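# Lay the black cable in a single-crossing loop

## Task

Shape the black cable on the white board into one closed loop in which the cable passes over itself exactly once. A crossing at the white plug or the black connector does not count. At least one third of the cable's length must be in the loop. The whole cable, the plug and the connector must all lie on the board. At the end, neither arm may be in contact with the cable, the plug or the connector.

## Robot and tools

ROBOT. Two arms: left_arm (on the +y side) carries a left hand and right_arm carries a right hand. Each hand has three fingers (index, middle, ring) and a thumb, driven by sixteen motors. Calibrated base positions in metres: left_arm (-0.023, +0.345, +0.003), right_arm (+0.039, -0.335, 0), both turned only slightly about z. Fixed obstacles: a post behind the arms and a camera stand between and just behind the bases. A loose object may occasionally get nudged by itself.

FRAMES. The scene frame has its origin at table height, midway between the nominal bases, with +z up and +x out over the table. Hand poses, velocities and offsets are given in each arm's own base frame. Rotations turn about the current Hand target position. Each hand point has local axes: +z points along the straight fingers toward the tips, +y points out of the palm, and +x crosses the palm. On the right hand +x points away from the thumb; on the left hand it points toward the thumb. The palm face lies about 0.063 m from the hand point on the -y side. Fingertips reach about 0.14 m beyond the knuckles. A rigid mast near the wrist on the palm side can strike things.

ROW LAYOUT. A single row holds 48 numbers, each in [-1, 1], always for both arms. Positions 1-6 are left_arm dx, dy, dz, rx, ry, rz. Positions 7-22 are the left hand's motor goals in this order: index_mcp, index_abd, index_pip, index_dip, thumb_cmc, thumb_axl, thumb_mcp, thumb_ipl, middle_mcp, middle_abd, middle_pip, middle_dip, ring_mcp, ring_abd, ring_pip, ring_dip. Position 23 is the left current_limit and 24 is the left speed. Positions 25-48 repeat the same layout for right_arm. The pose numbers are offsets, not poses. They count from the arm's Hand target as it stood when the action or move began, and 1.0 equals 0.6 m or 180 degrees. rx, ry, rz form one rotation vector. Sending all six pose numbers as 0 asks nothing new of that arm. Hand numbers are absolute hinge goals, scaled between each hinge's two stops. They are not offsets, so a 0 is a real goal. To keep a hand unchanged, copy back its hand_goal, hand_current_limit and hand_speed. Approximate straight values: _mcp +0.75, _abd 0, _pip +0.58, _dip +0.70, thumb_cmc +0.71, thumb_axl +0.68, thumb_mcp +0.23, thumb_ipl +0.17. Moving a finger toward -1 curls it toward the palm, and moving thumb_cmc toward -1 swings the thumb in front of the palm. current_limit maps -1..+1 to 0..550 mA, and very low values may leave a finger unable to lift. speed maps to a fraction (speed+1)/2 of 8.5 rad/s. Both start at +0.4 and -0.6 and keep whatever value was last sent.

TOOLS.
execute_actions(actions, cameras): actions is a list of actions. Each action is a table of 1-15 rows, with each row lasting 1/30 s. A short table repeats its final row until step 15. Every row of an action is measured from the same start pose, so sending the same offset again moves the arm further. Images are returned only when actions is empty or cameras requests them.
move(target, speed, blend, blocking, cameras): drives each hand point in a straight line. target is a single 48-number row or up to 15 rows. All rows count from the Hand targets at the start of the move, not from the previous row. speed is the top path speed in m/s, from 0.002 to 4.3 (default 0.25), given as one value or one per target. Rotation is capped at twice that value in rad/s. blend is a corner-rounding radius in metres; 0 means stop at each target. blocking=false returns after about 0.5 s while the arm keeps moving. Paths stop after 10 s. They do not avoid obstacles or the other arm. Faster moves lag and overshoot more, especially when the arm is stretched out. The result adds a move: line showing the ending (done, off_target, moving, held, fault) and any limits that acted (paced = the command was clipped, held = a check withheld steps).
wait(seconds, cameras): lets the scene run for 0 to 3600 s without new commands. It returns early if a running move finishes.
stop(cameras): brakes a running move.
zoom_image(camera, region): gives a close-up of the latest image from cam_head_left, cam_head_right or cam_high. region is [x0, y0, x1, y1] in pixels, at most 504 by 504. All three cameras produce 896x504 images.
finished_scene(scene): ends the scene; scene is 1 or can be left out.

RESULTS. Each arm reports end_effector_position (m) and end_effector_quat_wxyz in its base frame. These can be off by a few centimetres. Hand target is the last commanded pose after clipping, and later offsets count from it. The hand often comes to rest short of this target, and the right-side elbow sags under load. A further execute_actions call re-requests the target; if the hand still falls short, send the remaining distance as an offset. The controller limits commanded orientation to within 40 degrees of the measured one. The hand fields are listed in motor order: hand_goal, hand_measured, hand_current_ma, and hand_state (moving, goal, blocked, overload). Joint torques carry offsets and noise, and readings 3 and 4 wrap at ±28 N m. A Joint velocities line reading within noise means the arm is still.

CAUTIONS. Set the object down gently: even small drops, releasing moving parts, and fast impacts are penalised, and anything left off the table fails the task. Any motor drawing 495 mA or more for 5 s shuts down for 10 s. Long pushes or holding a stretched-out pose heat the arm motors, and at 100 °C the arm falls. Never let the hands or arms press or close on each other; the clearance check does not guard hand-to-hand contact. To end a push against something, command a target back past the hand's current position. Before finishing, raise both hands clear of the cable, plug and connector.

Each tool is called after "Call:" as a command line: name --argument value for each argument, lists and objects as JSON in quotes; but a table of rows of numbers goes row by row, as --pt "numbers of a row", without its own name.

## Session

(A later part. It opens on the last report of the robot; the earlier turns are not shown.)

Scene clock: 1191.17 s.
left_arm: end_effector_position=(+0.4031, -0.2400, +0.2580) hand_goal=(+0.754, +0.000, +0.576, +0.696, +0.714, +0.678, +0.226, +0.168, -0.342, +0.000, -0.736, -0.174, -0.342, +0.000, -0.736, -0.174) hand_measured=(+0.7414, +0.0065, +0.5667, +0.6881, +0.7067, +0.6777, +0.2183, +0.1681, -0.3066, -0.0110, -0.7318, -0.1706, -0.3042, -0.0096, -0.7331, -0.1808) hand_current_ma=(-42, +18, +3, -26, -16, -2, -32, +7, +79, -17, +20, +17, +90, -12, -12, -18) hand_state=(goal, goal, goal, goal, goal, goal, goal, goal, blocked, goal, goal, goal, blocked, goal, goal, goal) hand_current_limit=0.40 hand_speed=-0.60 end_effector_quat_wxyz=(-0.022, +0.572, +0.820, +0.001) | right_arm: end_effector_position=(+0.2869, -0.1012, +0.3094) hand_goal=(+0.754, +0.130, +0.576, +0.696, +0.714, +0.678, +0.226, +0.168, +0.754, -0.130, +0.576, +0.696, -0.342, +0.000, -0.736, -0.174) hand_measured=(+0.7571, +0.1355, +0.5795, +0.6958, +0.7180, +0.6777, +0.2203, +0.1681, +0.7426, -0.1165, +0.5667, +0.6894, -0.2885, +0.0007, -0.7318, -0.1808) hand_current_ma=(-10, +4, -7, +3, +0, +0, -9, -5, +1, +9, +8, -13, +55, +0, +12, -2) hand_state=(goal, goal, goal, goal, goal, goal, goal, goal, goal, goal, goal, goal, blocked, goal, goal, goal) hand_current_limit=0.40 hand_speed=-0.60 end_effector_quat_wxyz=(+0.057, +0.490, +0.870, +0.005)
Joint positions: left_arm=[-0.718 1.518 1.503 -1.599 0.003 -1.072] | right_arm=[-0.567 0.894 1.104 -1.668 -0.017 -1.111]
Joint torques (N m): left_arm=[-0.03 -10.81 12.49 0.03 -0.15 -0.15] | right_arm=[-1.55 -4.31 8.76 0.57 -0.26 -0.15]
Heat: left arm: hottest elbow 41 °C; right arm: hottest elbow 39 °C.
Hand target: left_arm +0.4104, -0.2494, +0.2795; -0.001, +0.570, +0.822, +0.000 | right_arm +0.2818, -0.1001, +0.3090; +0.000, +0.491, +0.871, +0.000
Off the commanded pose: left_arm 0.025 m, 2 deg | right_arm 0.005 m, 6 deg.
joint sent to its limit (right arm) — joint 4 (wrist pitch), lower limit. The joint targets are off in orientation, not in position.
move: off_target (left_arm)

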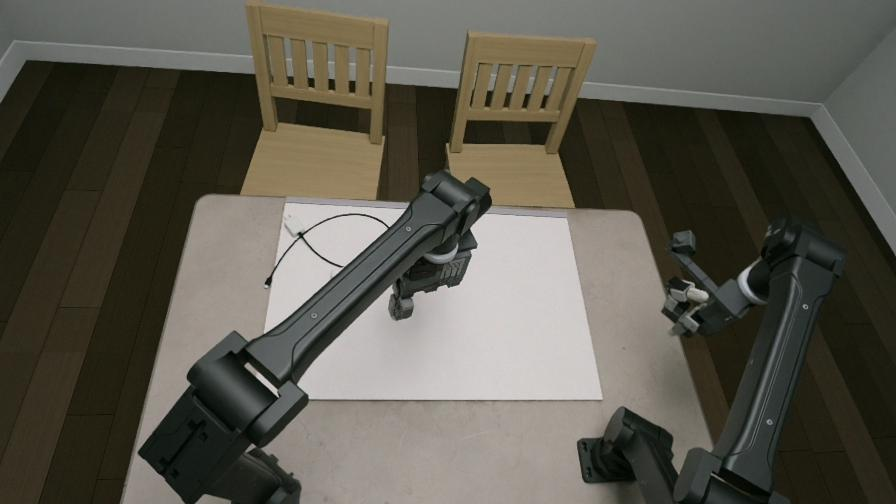

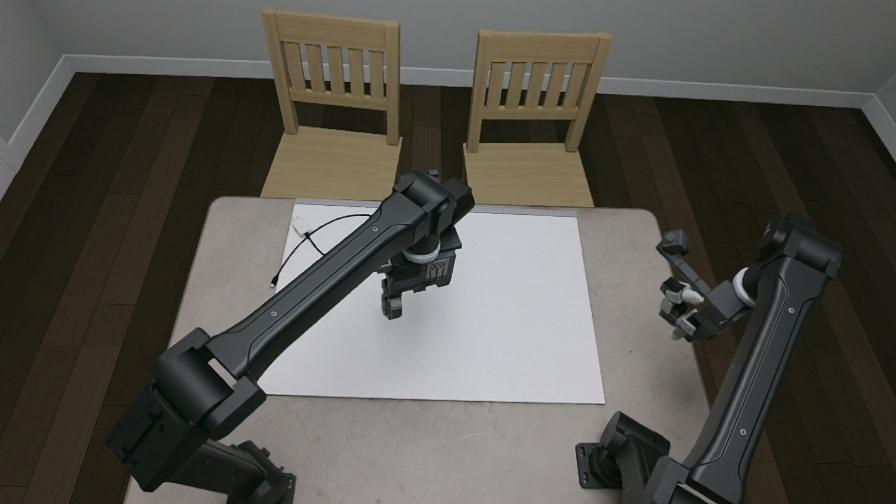

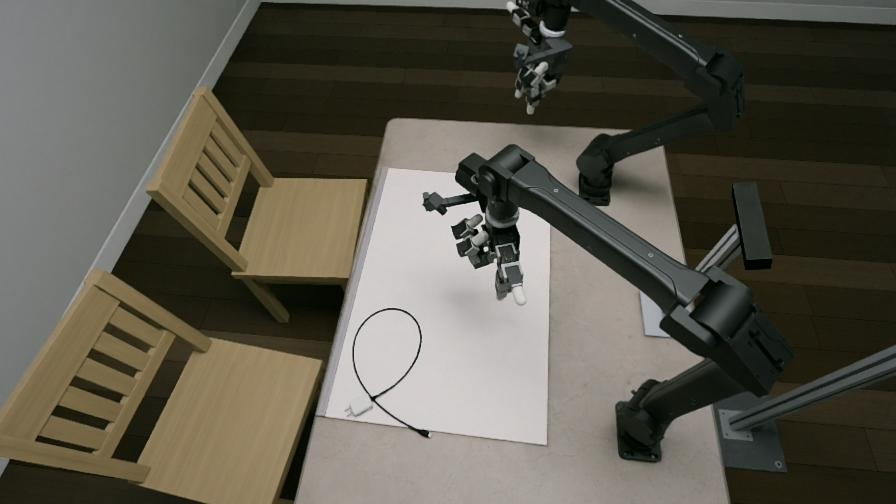

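Call:
move --pt "0.3 0.3 0.0 0 0 0.0 0.754 0.13 0.576 0.696 0.714 0.678 0.226 0.168 0.754 -0.13 0.576 0.696 -0.342 0 -0.737 -0.174 0.4 -0.6 0 0 0 0 0 0 0.754 0.13 0.576 0.696 0.714 0.678 0.226 0.168 0.754 -0.13 0.576 0.696 -0.342 0 -0.737 -0.174 0.4 -0.6" --pt "0.474 0.464 -0.099 0 0 0.0 0.754 0.13 0.576 0.696 0.714 0.678 0.226 0.168 0.754 -0.13 0.576 0.696 -0.342 0 -0.737 -0.174 0.4 -0.6 0 0 0 0 0 0 0.754 0.13 0.576 0.696 0.714 0.678 0.226 0.168 0.754 -0.13 0.576 0.696 -0.342 0 -0.737 -0.174 0.4 -0.6" --speed '[0.2,0.15]' --blend '[0.03,0]' --cameras '["all"]'

Call:
zoom_image --camera "cam_head_right" --region '[260, 170, 360, 270]'

Call:
zoom_image --camera "cam_high" --region '[300, 320, 420, 440]'

Scene clock: 1219.97 s.
left_arm: end_effector_position=(+0.6799, +0.0270, +0.2036) hand_goal=(+0.754, +0.130, +0.576, +0.696, +0.714, +0.678, +0.226, +0.168, +0.754, -0.130, +0.576, +0.696, -0.342, +0.000, -0.736, -0.174) hand_measured=(+0.7414, +0.1223, +0.5654, +0.6881, +0.7054, +0.6767, +0.2193, +0.1672, +0.7498, -0.1239, +0.5705, +0.6945, -0.3030, -0.0096, -0.7331, -0.1808) hand_current_ma=(-26, -3, -3, -12, -16, +7, -24, +1, -10, -2, +0, +7, +82, -10, +0, +6) hand_state=(goal, goal, goal, goal, goal, goal, goal, goal, goal, goal, goal, goal, blocked, goal, goal, goal) hand_current_limit=0.40 hand_speed=-0.60 end_effector_quat_wxyz=(-0.019, +0.568, +0.823, -0.010) | right_arm: end_effector_position=(+0.2869, -0.1012, +0.3094) hand_goal=(+0.754, +0.130, +0.576, +0.696, +0.714, +0.678, +0.226, +0.168, +0.754, -0.130, +0.576, +0.696, -0.342, +0.000, -0.736, -0.174) hand_measured=(+0.7571, +0.1369, +0.5808, +0.6958, +0.7167, +0.6777, +0.2193, +0.1681, +0.7426, -0.1165, +0.5667, +0.6894, -0.2897, +0.0007, -0.7318, -0.1808) hand_current_ma=(-13, +4, -13, +4, -2, -3, -7, -9, +1, +14, +6, -6, +51, +7, +10, -1) hand_state=(goal, goal, goal, goal, goal, goal, goal, goal, goal, goal, goal, goal, blocked, goal, goal, goal) hand_current_limit=0.40 hand_speed=-0.60 end_effector_quat_wxyz=(+0.057, +0.490, +0.870, +0.005)
Joint positions: left_arm=[-0.04 1.989 2.001 -1.626 -0.002 -0.401] | right_arm=[-0.567 0.894 1.104 -1.668 -0.017 -1.111]
Joint torques (N m): left_arm=[0.97 -16.56 12.49 0.53 0.07 -0.01] | right_arm=[-1.55 -4.19 8.76 0.57 -0.26 -0.15]
Motor temperatures (°C): left_arm=[24 32 47 23 23 22] | right_arm=[22 25 39 23 23 20]
Heat: left arm: hottest elbow 47 °C; right arm: hottest elbow 39 °C.
Hand target: left_arm +0.6950, +0.0288, +0.2198; -0.001, +0.570, +0.822, +0.000 | right_arm +0.2818, -0.1001, +0.3090; +0.000, +0.491, +0.871, +0.000
Off the commanded pose: left_arm 0.022 m, 2 deg | right_arm 0.005 m, 6 deg.
joint sent to its limit (right arm) — joint 4 (wrist pitch), lower limit. The joint targets are off in orientation, not in position.
move: off_target (left_arm)

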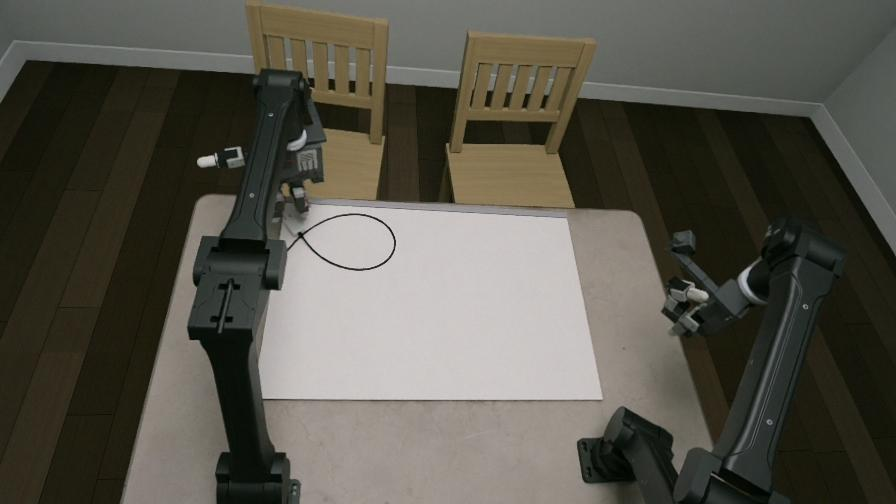

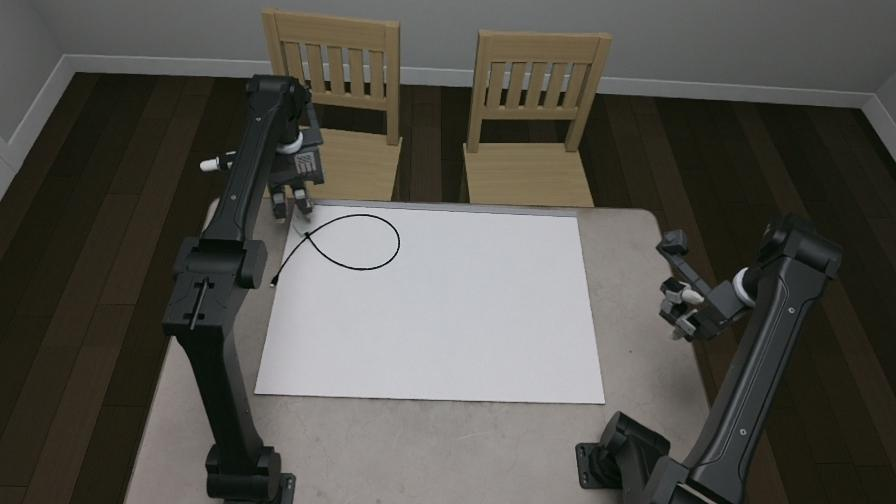

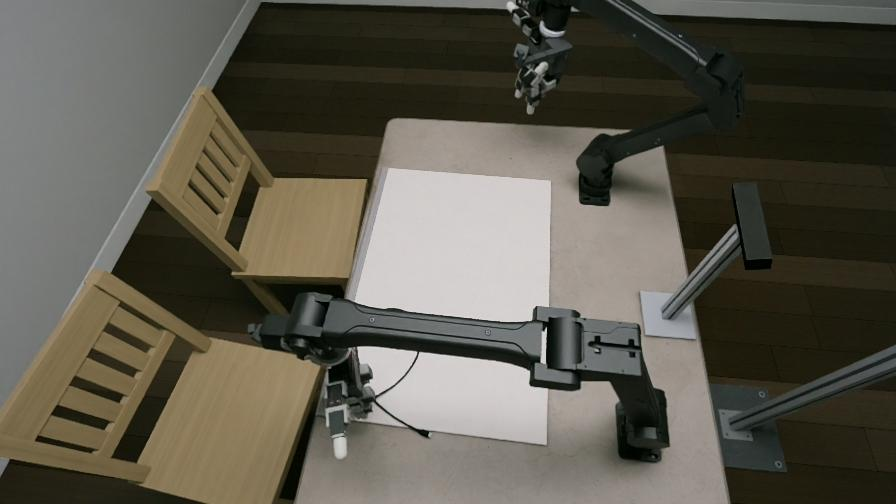

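Scaled by 5.040 from the camera's image (finer frame: 1280x720).

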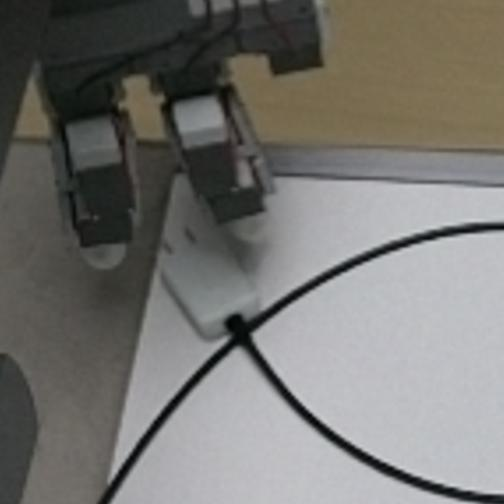

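Scaled by 4.200 from the camera's image (finer frame: 1280x720).

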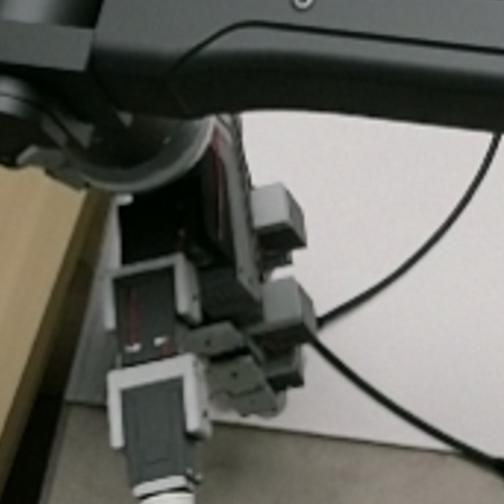

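Call:
move --pt "0.0 0.003 -0.13 0 0 0.0 0.754 0.13 0.576 0.696 0.714 0.678 0.226 0.168 0.754 -0.13 0.576 0.696 -0.342 0 -0.737 -0.174 0.4 -0.6 0 0 0 0 0 0 0.754 0.13 0.576 0.696 0.714 0.678 0.226 0.168 0.754 -0.13 0.576 0.696 -0.342 0 -0.737 -0.174 0.4 -0.6" --speed '[0.08]' --cameras '["all"]'

Call:
zoom_image --camera "cam_head_right" --region '[260, 170, 360, 270]'

Call:
zoom_image --camera "cam_high" --region '[300, 320, 420, 440]'

Scene clock: 1231.63 s.
left_arm: end_effector_position=(+0.6919, +0.0262, +0.1498) hand_goal=(+0.754, +0.130, +0.576, +0.696, +0.714, +0.678, +0.226, +0.168, +0.754, -0.130, +0.576, +0.696, -0.342, +0.000, -0.736, -0.174) hand_measured=(+0.7426, +0.1208, +0.5667, +0.6869, +0.7054, +0.6777, +0.2183, +0.1672, +0.7498, -0.1239, +0.5705, +0.6945, -0.3042, -0.0096, -0.7331, -0.1808) hand_current_ma=(-30, -21, -25, -15, -14, -4, -21, +8, -6, -13, -3, +2, +63, -5, +14, -9) hand_state=(goal, goal, goal, goal, goal, goal, goal, goal, goal, goal, goal, goal, blocked, goal, goal, goal) hand_current_limit=0.40 hand_speed=-0.60 end_effector_quat_wxyz=(-0.001, +0.570, +0.822, +0.001) | right_arm: end_effector_position=(+0.2869, -0.1012, +0.3094) hand_goal=(+0.754, +0.130, +0.576, +0.696, +0.714, +0.678, +0.226, +0.168, +0.754, -0.130, +0.576, +0.696, -0.342, +0.000, -0.736, -0.174) hand_measured=(+0.7571, +0.1369, +0.5795, +0.6958, +0.7180, +0.6777, +0.2203, +0.1681, +0.7426, -0.1165, +0.5667, +0.6894, -0.2885, +0.0007, -0.7318, -0.1808) hand_current_ma=(-3, +1, -8, +2, +9, -3, -6, -5, -3, +14, +3, -12, +59, -3, +12, +4) hand_state=(goal, goal, goal, goal, goal, goal, goal, goal, goal, goal, goal, goal, blocked, goal, goal, goal) hand_current_limit=0.40 hand_speed=-0.60 end_effector_quat_wxyz=(+0.057, +0.490, +0.870, +0.005)
Joint positions: left_arm=[-0.04 2.003 1.875 -1.444 -0.002 -0.398] | right_arm=[-0.567 0.894 1.104 -1.668 -0.017 -1.111]
Joint torques (N m): left_arm=[1.2 -16.62 8.36 1.21 0.07 0.04] | right_arm=[-1.61 -4.31 8.77 0.57 -0.26 -0.15]
Heat: left arm: hottest elbow 46 °C; right arm: hottest elbow 39 °C.
Hand target: left_arm +0.6949, +0.0306, +0.1419; -0.001, +0.570, +0.822, +0.000 | right_arm +0.2818, -0.1001, +0.3090; +0.000, +0.491, +0.871, +0.000
Off the commanded pose: left_arm 0.010 m, 0 deg | right_arm 0.005 m, 6 deg.
joint sent to its limit (right arm) — joint 4 (wrist pitch), lower limit. The joint targets are off in orientation, not in position.
move: done

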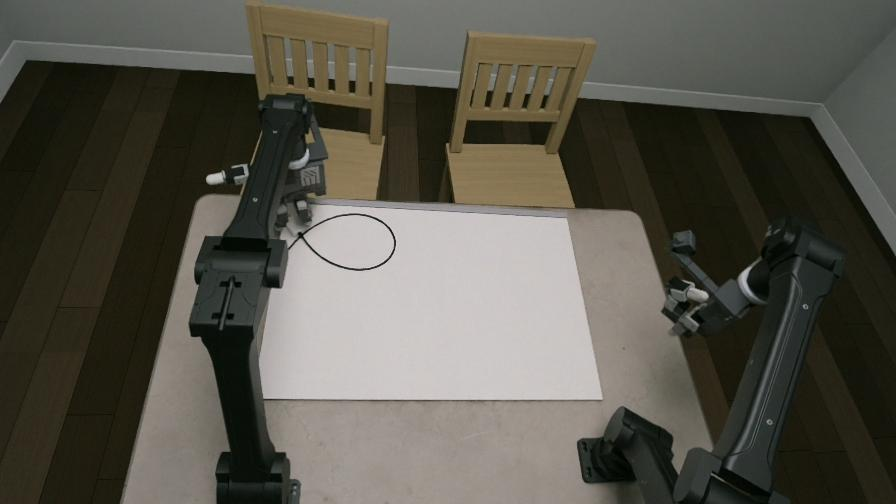

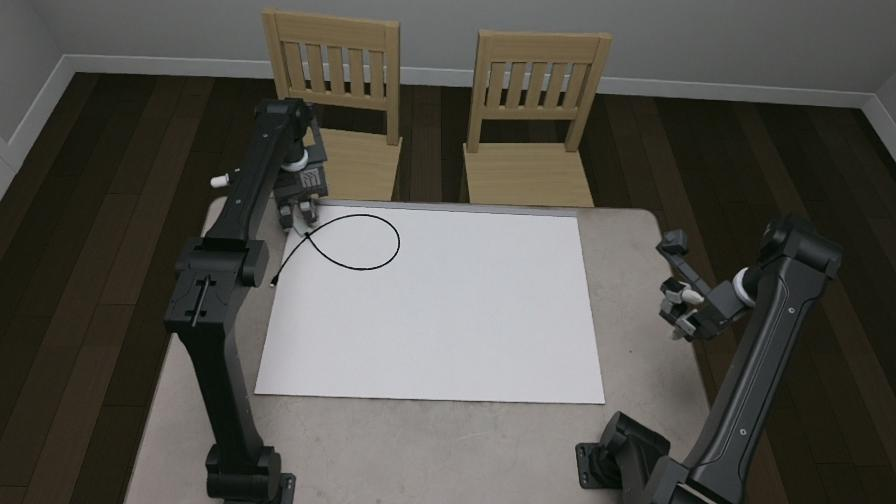

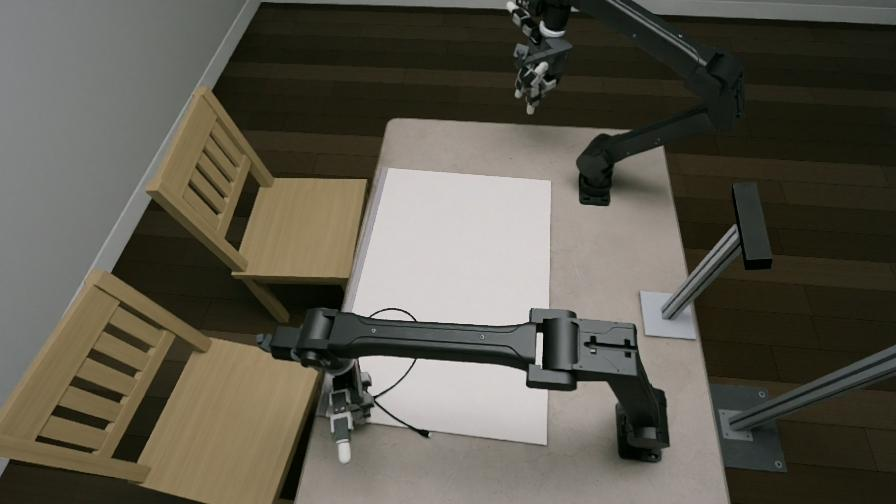

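Scaled by 5.040 from the camera's image (finer frame: 1280x720).

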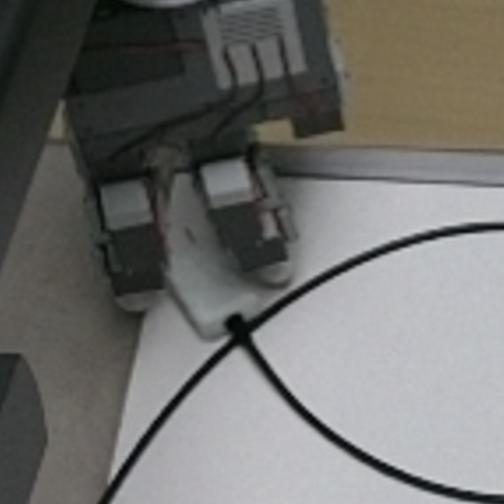

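Scaled by 4.200 from the camera's image (finer frame: 1280x720).

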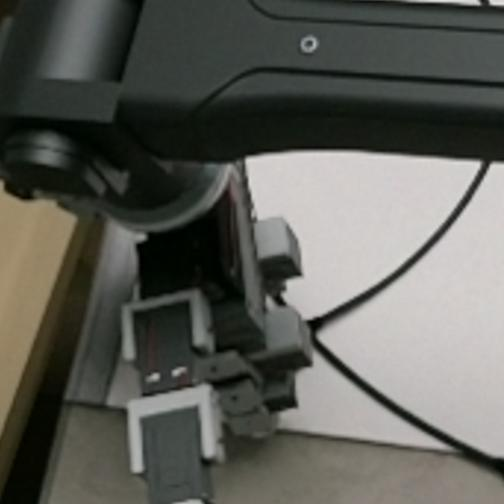

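Call:
move --pt "0.01 0.004 -0.022 0 0 0.0 0.754 0.13 0.576 0.696 0.714 0.678 0.226 0.168 0.754 -0.13 0.576 0.696 -0.342 0 -0.737 -0.174 0.4 -0.6 0 0 0 0 0 0 0.754 0.13 0.576 0.696 0.714 0.678 0.226 0.168 0.754 -0.13 0.576 0.696 -0.342 0 -0.737 -0.174 0.4 -0.6" --pt "0.01 0.004 -0.022 0 0 0.0 0.754 0.0 0.576 0.696 0.714 0.678 0.226 0.168 0.754 0.0 0.576 0.696 -0.342 0 -0.737 -0.174 0.4 -0.85 0 0 0 0 0 0 0.754 0.13 0.576 0.696 0.714 0.678 0.226 0.168 0.754 -0.13 0.576 0.696 -0.342 0 -0.737 -0.174 0.4 -0.6" --pt "0.01 0.004 -0.022 0 0 0.0 0.754 -0.22 0.576 0.696 0.714 0.678 0.226 0.168 0.754 0.22 0.576 0.696 -0.342 0 -0.737 -0.174 0.4 -0.85 0 0 0 0 0 0 0.754 0.13 0.576 0.696 0.714 0.678 0.226 0.168 0.754 -0.13 0.576 0.696 -0.342 0 -0.737 -0.174 0.4 -0.6" --speed '[0.08]' --cameras '["all"]'

Call:
zoom_image --camera "cam_head_right" --region '[260, 170, 360, 270]'

speed must be one number or one for each of the 3 targets, got a list of 1; nothing of the call was run

Scaled by 5.040 from the camera's image (finer frame: 1280x720).

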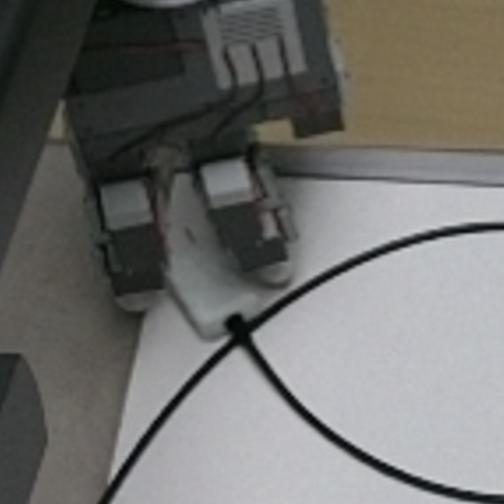

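Call:
move --pt "0.01 0.004 -0.022 0 0 0.0 0.754 0.13 0.576 0.696 0.714 0.678 0.226 0.168 0.754 -0.13 0.576 0.696 -0.342 0 -0.737 -0.174 0.4 -0.6 0 0 0 0 0 0 0.754 0.13 0.576 0.696 0.714 0.678 0.226 0.168 0.754 -0.13 0.576 0.696 -0.342 0 -0.737 -0.174 0.4 -0.6" --pt "0.01 0.004 -0.022 0 0 0.0 0.754 0.0 0.576 0.696 0.714 0.678 0.226 0.168 0.754 0.0 0.576 0.696 -0.342 0 -0.737 -0.174 0.4 -0.85 0 0 0 0 0 0 0.754 0.13 0.576 0.696 0.714 0.678 0.226 0.168 0.754 -0.13 0.576 0.696 -0.342 0 -0.737 -0.174 0.4 -0.6" --pt "0.01 0.004 -0.022 0 0 0.0 0.754 -0.22 0.576 0.696 0.714 0.678 0.226 0.168 0.754 0.22 0.576 0.696 -0.342 0 -0.737 -0.174 0.4 -0.85 0 0 0 0 0 0 0.754 0.13 0.576 0.696 0.714 0.678 0.226 0.168 0.754 -0.13 0.576 0.696 -0.342 0 -0.737 -0.174 0.4 -0.6" --speed 0.08 --cameras '["all"]'

Call:
zoom_image --camera "cam_head_right" --region '[260, 170, 360, 270]'

Scene clock: 1251.43 s.
left_arm: end_effector_position=(+0.6978, +0.0257, +0.1377) hand_goal=(+0.754, -0.220, +0.576, +0.696, +0.714, +0.678, +0.226, +0.168, +0.754, +0.220, +0.576, +0.696, -0.342, +0.000, -0.736, -0.174) hand_measured=(+0.7414, +0.0183, +0.5667, +0.6869, +0.7054, +0.6777, +0.2183, +0.1681, +0.7498, -0.0858, +0.5718, +0.6945, -0.3030, -0.0096, -0.7331, -0.1808) hand_current_ma=(-35, +325, -16, -10, -9, -6, -31, -7, -7, -384, +2, -2, +65, -4, -2, -13) hand_state=(goal, blocked, goal, goal, goal, goal, goal, goal, goal, blocked, goal, goal, blocked, goal, goal, goal) hand_current_limit=0.40 hand_speed=-0.85 end_effector_quat_wxyz=(+0.001, +0.571, +0.821, +0.000) | right_arm: end_effector_position=(+0.2869, -0.1012, +0.3094) hand_goal=(+0.754, +0.130, +0.576, +0.696, +0.714, +0.678, +0.226, +0.168, +0.754, -0.130, +0.576, +0.696, -0.342, +0.000, -0.736, -0.174) hand_measured=(+0.7571, +0.1355, +0.5808, +0.6971, +0.7180, +0.6767, +0.2193, +0.1681, +0.7414, -0.1165, +0.5667, +0.6894, -0.2885, -0.0008, -0.7305, -0.1808) hand_current_ma=(-6, +1, -12, +1, +2, +0, +0, -7, -4, +10, +3, -13, +55, +5, +9, -4) hand_state=(goal, goal, goal, goal, goal, goal, goal, goal, goal, goal, goal, goal, blocked, goal, goal, goal) hand_current_limit=0.40 hand_speed=-0.60 end_effector_quat_wxyz=(+0.057, +0.490, +0.870, +0.005)
Joint positions: left_arm=[-0.039 2.023 1.875 -1.421 0 -0.394] | right_arm=[-0.567 0.894 1.104 -1.668 -0.017 -1.111]
Joint torques (N m): left_arm=[1.55 -16.91 8.46 1.22 0.01 0.04] | right_arm=[-1.55 -4.31 8.76 0.57 -0.26 -0.15]
Heat: left arm: hottest elbow 43 °C; right arm: hottest elbow 39 °C.
Hand target: left_arm +0.7009, +0.0331, +0.1287; -0.001, +0.570, +0.822, +0.000 | right_arm +0.2818, -0.1001, +0.3090; +0.000, +0.491, +0.871, +0.000
Off the commanded pose: left_arm 0.012 m, 0 deg | right_arm 0.005 m, 6 deg.
joint sent to its limit (right arm) — joint 4 (wrist pitch), lower limit. The joint targets are off in orientation, not in position.
move: off_target (left_arm); target 2's new numbers were sent with left_arm's hand 0.012 m and 0 deg from that target; target 3's new numbers were sent with left_arm's hand 0.012 m and 0 deg from that target

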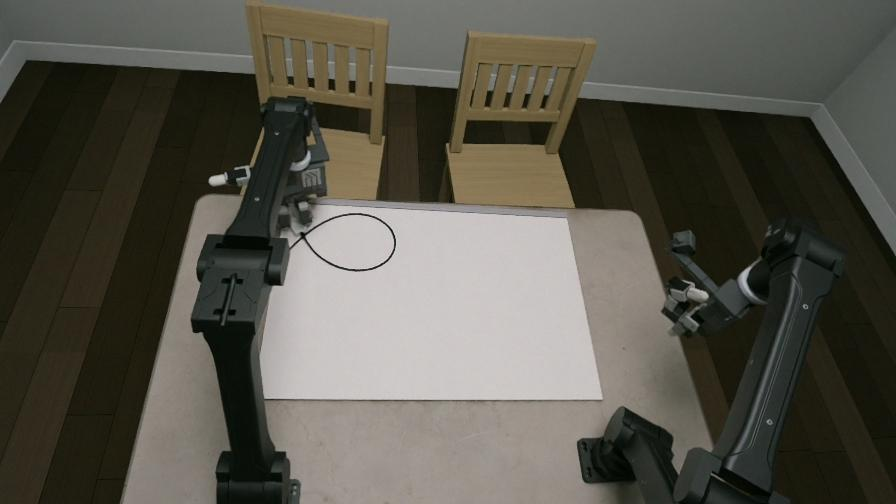

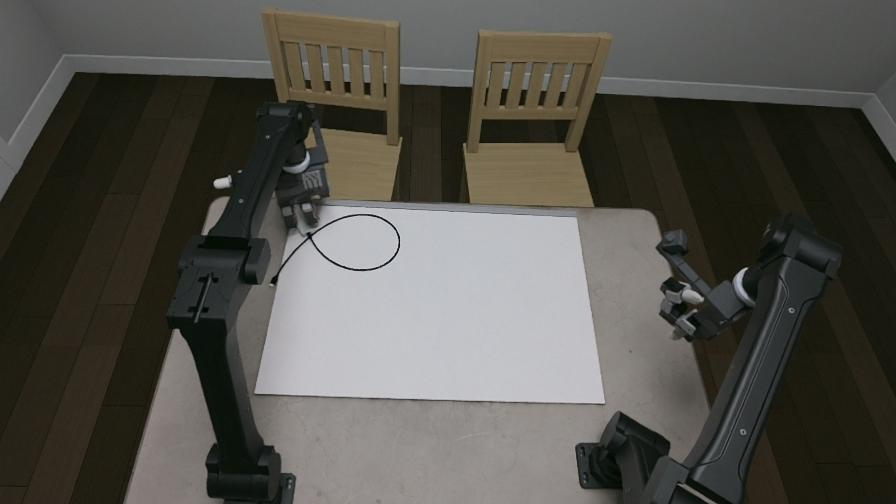

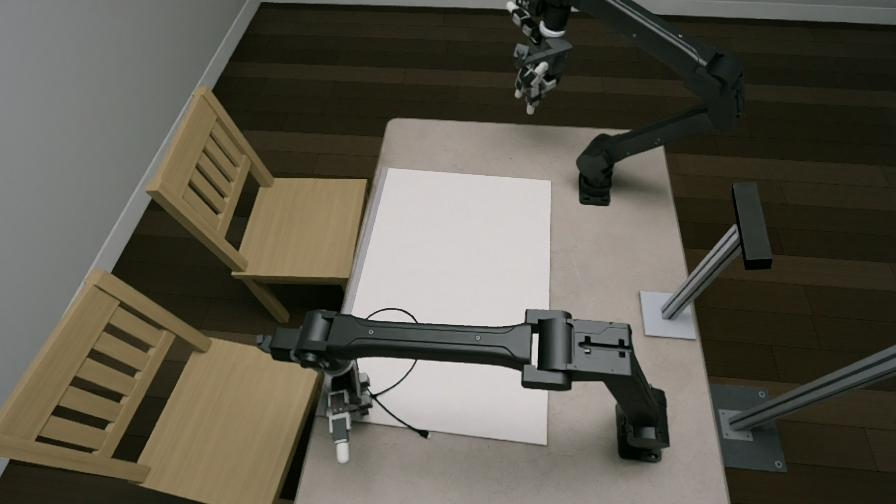

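Scaled by 5.040 from the camera's image (finer frame: 1280x720).

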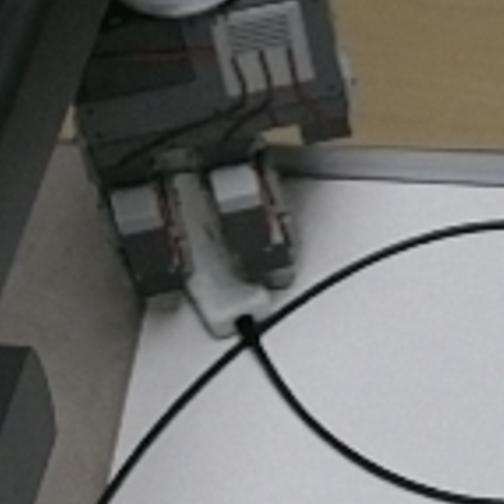

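Call:
move --pt "0.0 0.0 0.055 0 0 0.0 0.754 -0.22 0.576 0.696 0.714 0.678 0.226 0.168 0.754 0.22 0.576 0.696 -0.342 0 -0.737 -0.174 0.4 -0.85 0 0 0 0 0 0 0.754 0.13 0.576 0.696 0.714 0.678 0.226 0.168 0.754 -0.13 0.576 0.696 -0.342 0 -0.737 -0.174 0.4 -0.6" --pt "-0.03 -0.075 0.055 0 0 0.0 0.754 -0.22 0.576 0.696 0.714 0.678 0.226 0.168 0.754 0.22 0.576 0.696 -0.342 0 -0.737 -0.174 0.4 -0.85 0 0 0 0 0 0 0.754 0.13 0.576 0.696 0.714 0.678 0.226 0.168 0.754 -0.13 0.576 0.696 -0.342 0 -0.737 -0.174 0.4 -0.6" --pt "-0.03 -0.075 0.0 0 0 0.0 0.754 -0.22 0.576 0.696 0.714 0.678 0.226 0.168 0.754 0.22 0.576 0.696 -0.342 0 -0.737 -0.174 0.4 -0.85 0 0 0 0 0 0 0.754 0.13 0.576 0.696 0.714 0.678 0.226 0.168 0.754 -0.13 0.576 0.696 -0.342 0 -0.737 -0.174 0.4 -0.6" --speed 0.07 --cameras '["all"]'

Call:
zoom_image --camera "cam_head_right" --region '[240, 180, 440, 340]'

Scene clock: 1290.97 s.
left_arm: end_effector_position=(+0.6849, -0.0090, +0.1415) hand_goal=(+0.754, -0.220, +0.576, +0.696, +0.714, +0.678, +0.226, +0.168, +0.754, +0.220, +0.576, +0.696, -0.342, +0.000, -0.736, -0.174) hand_measured=(+0.7233, +0.0168, +0.5641, +0.6869, +0.7067, +0.6777, +0.2183, +0.1672, +0.8005, -0.0418, +0.6039, +0.7060, -0.3030, -0.0096, -0.7331, -0.1820) hand_current_ma=(-64, +301, -27, -25, -25, +0, -18, +16, +72, -363, +74, +28, +89, +3, +7, -9) hand_state=(blocked, blocked, goal, goal, goal, goal, goal, goal, blocked, blocked, blocked, goal, blocked, goal, goal, goal) hand_current_limit=0.40 hand_speed=-0.85 end_effector_quat_wxyz=(+0.004, +0.571, +0.821, +0.002) | right_arm: end_effector_position=(+0.2869, -0.1012, +0.3094) hand_goal=(+0.754, +0.130, +0.576, +0.696, +0.714, +0.678, +0.226, +0.168, +0.754, -0.130, +0.576, +0.696, -0.342, +0.000, -0.736, -0.174) hand_measured=(+0.7571, +0.1369, +0.5795, +0.6958, +0.7180, +0.6767, +0.2193, +0.1681, +0.7426, -0.1165, +0.5667, +0.6894, -0.2885, +0.0007, -0.7318, -0.1795) hand_current_ma=(-10, -1, -7, +3, -1, +3, -4, -6, +1, +15, +2, -10, +53, +3, +9, -2) hand_state=(goal, goal, goal, goal, goal, goal, goal, goal, goal, goal, goal, goal, blocked, goal, goal, goal) hand_current_limit=0.40 hand_speed=-0.60 end_effector_quat_wxyz=(+0.057, +0.490, +0.870, +0.005)
Joint positions: left_arm=[-0.096 1.987 1.827 -1.403 0.001 -0.451] | right_arm=[-0.567 0.894 1.104 -1.668 -0.017 -1.111]
Joint torques (N m): left_arm=[0.03 -16.91 7.25 1.58 -0.02 -0.12] | right_arm=[-1.49 -4.31 8.79 0.55 -0.26 -0.16]
Motor temperatures (°C): left_arm=[24 34 40 23 23 22] | right_arm=[22 25 39 23 23 20]
Heat: left arm: hottest elbow 40 °C; right arm: hottest elbow 39 °C.
Hand target: left_arm +0.6829, -0.0118, +0.1289; -0.001, +0.570, +0.822, +0.000 | right_arm +0.2818, -0.1001, +0.3090; +0.000, +0.491, +0.871, +0.000
Off the commanded pose: left_arm 0.013 m, 1 deg | right_arm 0.005 m, 6 deg.
joint sent to its limit (right arm) — joint 4 (wrist pitch), lower limit. The joint targets are off in orientation, not in position.
move: off_target (left_arm)

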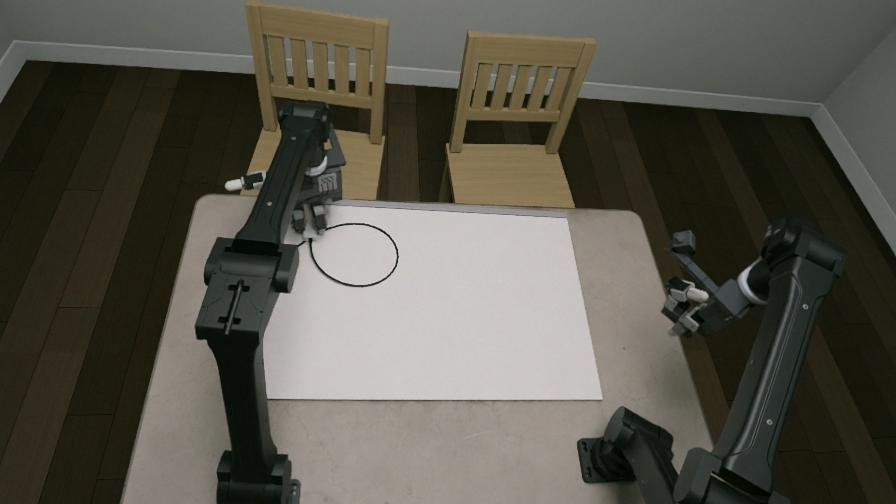

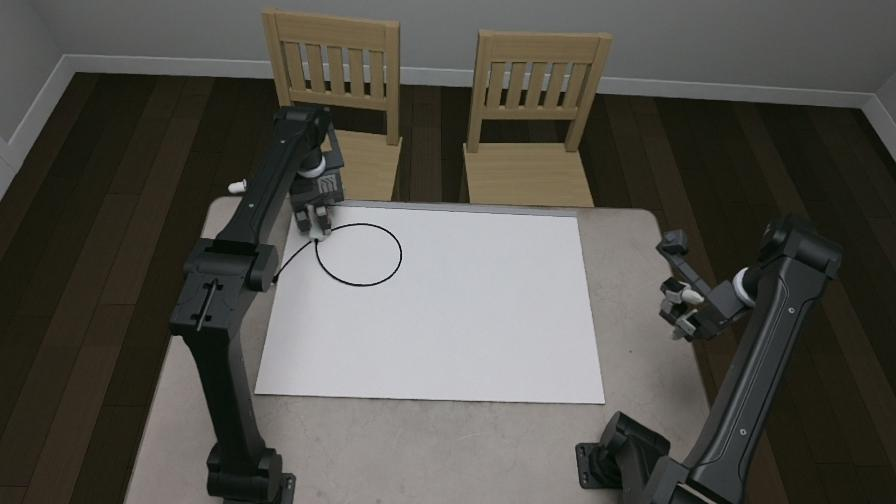

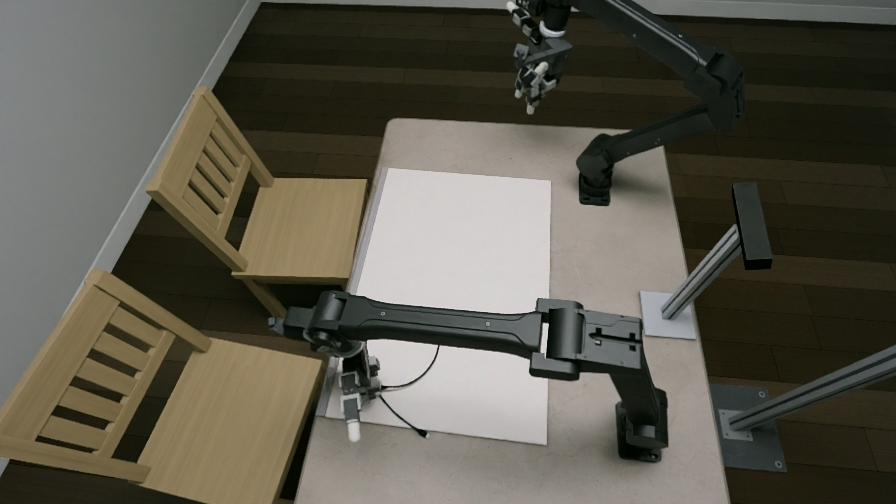

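Scaled by 2.520 from the camera's image (finer frame: 1280x720).

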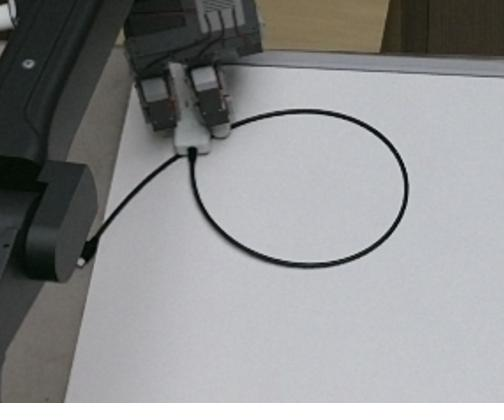

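Call:
move --pt "0.0 0.0 0.055 0 0 0.0 0.754 -0.22 0.576 0.696 0.714 0.678 0.226 0.168 0.754 0.22 0.576 0.696 -0.342 0 -0.737 -0.174 0.4 -0.85 0 0 0 0 0 0 0.754 0.13 0.576 0.696 0.714 0.678 0.226 0.168 0.754 -0.13 0.576 0.696 -0.342 0 -0.737 -0.174 0.4 -0.6" --pt "0.025 0.065 0.055 0 0 0.0 0.754 -0.22 0.576 0.696 0.714 0.678 0.226 0.168 0.754 0.22 0.576 0.696 -0.342 0 -0.737 -0.174 0.4 -0.85 0 0 0 0 0 0 0.754 0.13 0.576 0.696 0.714 0.678 0.226 0.168 0.754 -0.13 0.576 0.696 -0.342 0 -0.737 -0.174 0.4 -0.6" --pt "0.025 0.065 0.0 0 0 0.0 0.754 -0.22 0.576 0.696 0.714 0.678 0.226 0.168 0.754 0.22 0.576 0.696 -0.342 0 -0.737 -0.174 0.4 -0.85 0 0 0 0 0 0 0.754 0.13 0.576 0.696 0.714 0.678 0.226 0.168 0.754 -0.13 0.576 0.696 -0.342 0 -0.737 -0.174 0.4 -0.6" --speed 0.07 --cameras '["all"]'

Call:
zoom_image --camera "cam_head_right" --region '[240, 180, 440, 340]'

Scene clock: 1310.80 s.
left_arm: end_effector_position=(+0.6949, +0.0244, +0.1384) hand_goal=(+0.754, -0.220, +0.576, +0.696, +0.714, +0.678, +0.226, +0.168, +0.754, +0.220, +0.576, +0.696, -0.342, +0.000, -0.736, -0.174) hand_measured=(+0.7016, +0.0153, +0.5526, +0.6869, +0.7054, +0.6767, +0.2183, +0.1681, +0.7812, -0.0403, +0.5975, +0.7060, -0.3042, -0.0096, -0.7331, -0.1808) hand_current_ma=(-114, +328, -25, -12, -16, -23, -24, -11, +56, -360, +41, +21, +82, -10, +3, -17) hand_state=(blocked, blocked, blocked, goal, goal, goal, goal, goal, blocked, blocked, blocked, goal, blocked, goal, goal, goal) hand_current_limit=0.40 hand_speed=-0.85 end_effector_quat_wxyz=(+0.000, +0.568, +0.823, +0.000) | right_arm: end_effector_position=(+0.2869, -0.1012, +0.3094) hand_goal=(+0.754, +0.130, +0.576, +0.696, +0.714, +0.678, +0.226, +0.168, +0.754, -0.130, +0.576, +0.696, -0.342, +0.000, -0.736, -0.174) hand_measured=(+0.7571, +0.1355, +0.5795, +0.6971, +0.7180, +0.6777, +0.2193, +0.1681, +0.7426, -0.1165, +0.5667, +0.6894, -0.2885, -0.0008, -0.7305, -0.1808) hand_current_ma=(-1, +4, -9, +3, +12, +2, -9, -11, -3, +20, +7, -10, +55, +2, +9, -1) hand_state=(goal, goal, goal, goal, goal, goal, goal, goal, goal, goal, goal, goal, blocked, goal, goal, goal) hand_current_limit=0.40 hand_speed=-0.60 end_effector_quat_wxyz=(+0.057, +0.490, +0.870, +0.005)
Joint positions: left_arm=[-0.043 2.016 1.866 -1.42 0 -0.405] | right_arm=[-0.567 0.894 1.104 -1.668 -0.017 -1.111]
Joint torques (N m): left_arm=[0.97 -16.73 8.23 1.33 0.01 0.05] | right_arm=[-1.61 -4.31 8.8 0.57 -0.26 -0.15]
Heat: left arm: hottest elbow 39 °C; right arm: hottest elbow 40 °C.
Hand target: left_arm +0.6978, +0.0270, +0.1288; -0.001, +0.570, +0.821, +0.000 | right_arm +0.2818, -0.1001, +0.3090; +0.000, +0.491, +0.871, +0.000
Off the commanded pose: left_arm 0.010 m, 0 deg | right_arm 0.005 m, 6 deg.
joint sent to its limit (right arm) — joint 4 (wrist pitch), lower limit. The joint targets are off in orientation, not in position.
move: done

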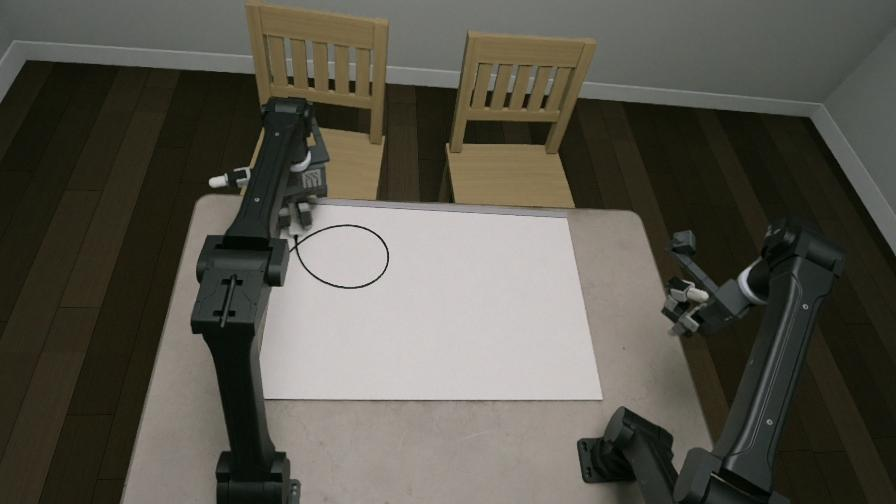

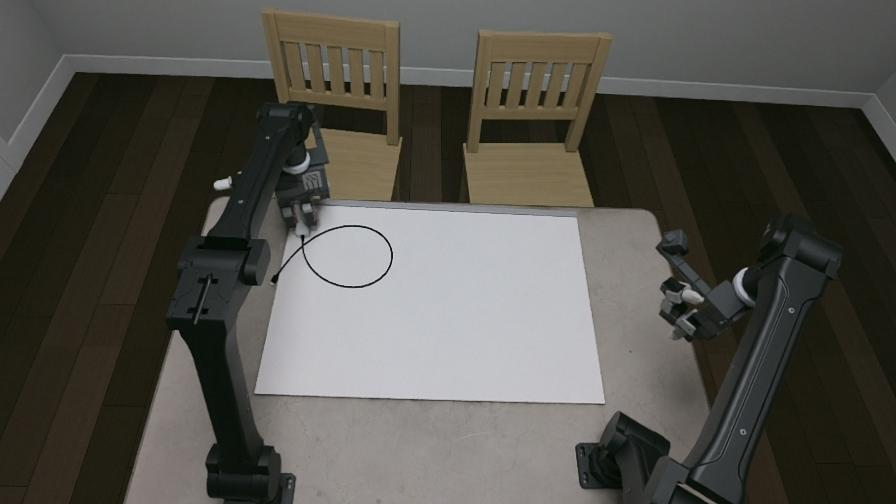

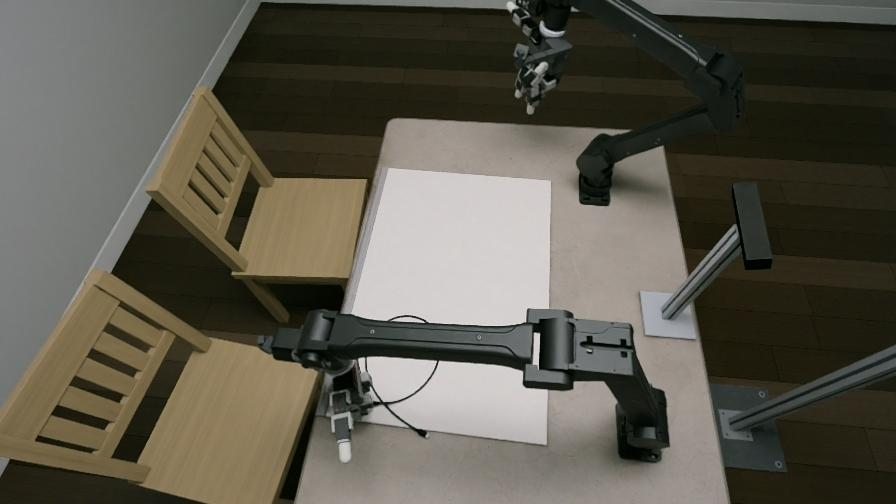

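Scaled by 2.520 from the camera's image (finer frame: 1280x720).

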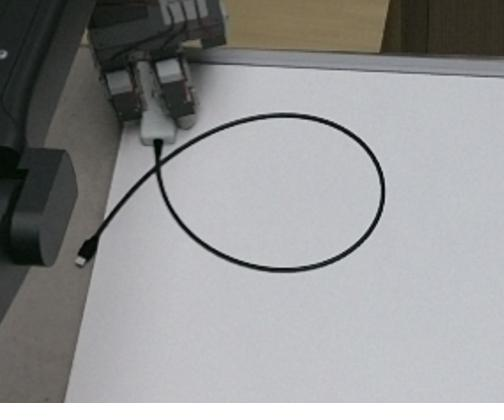

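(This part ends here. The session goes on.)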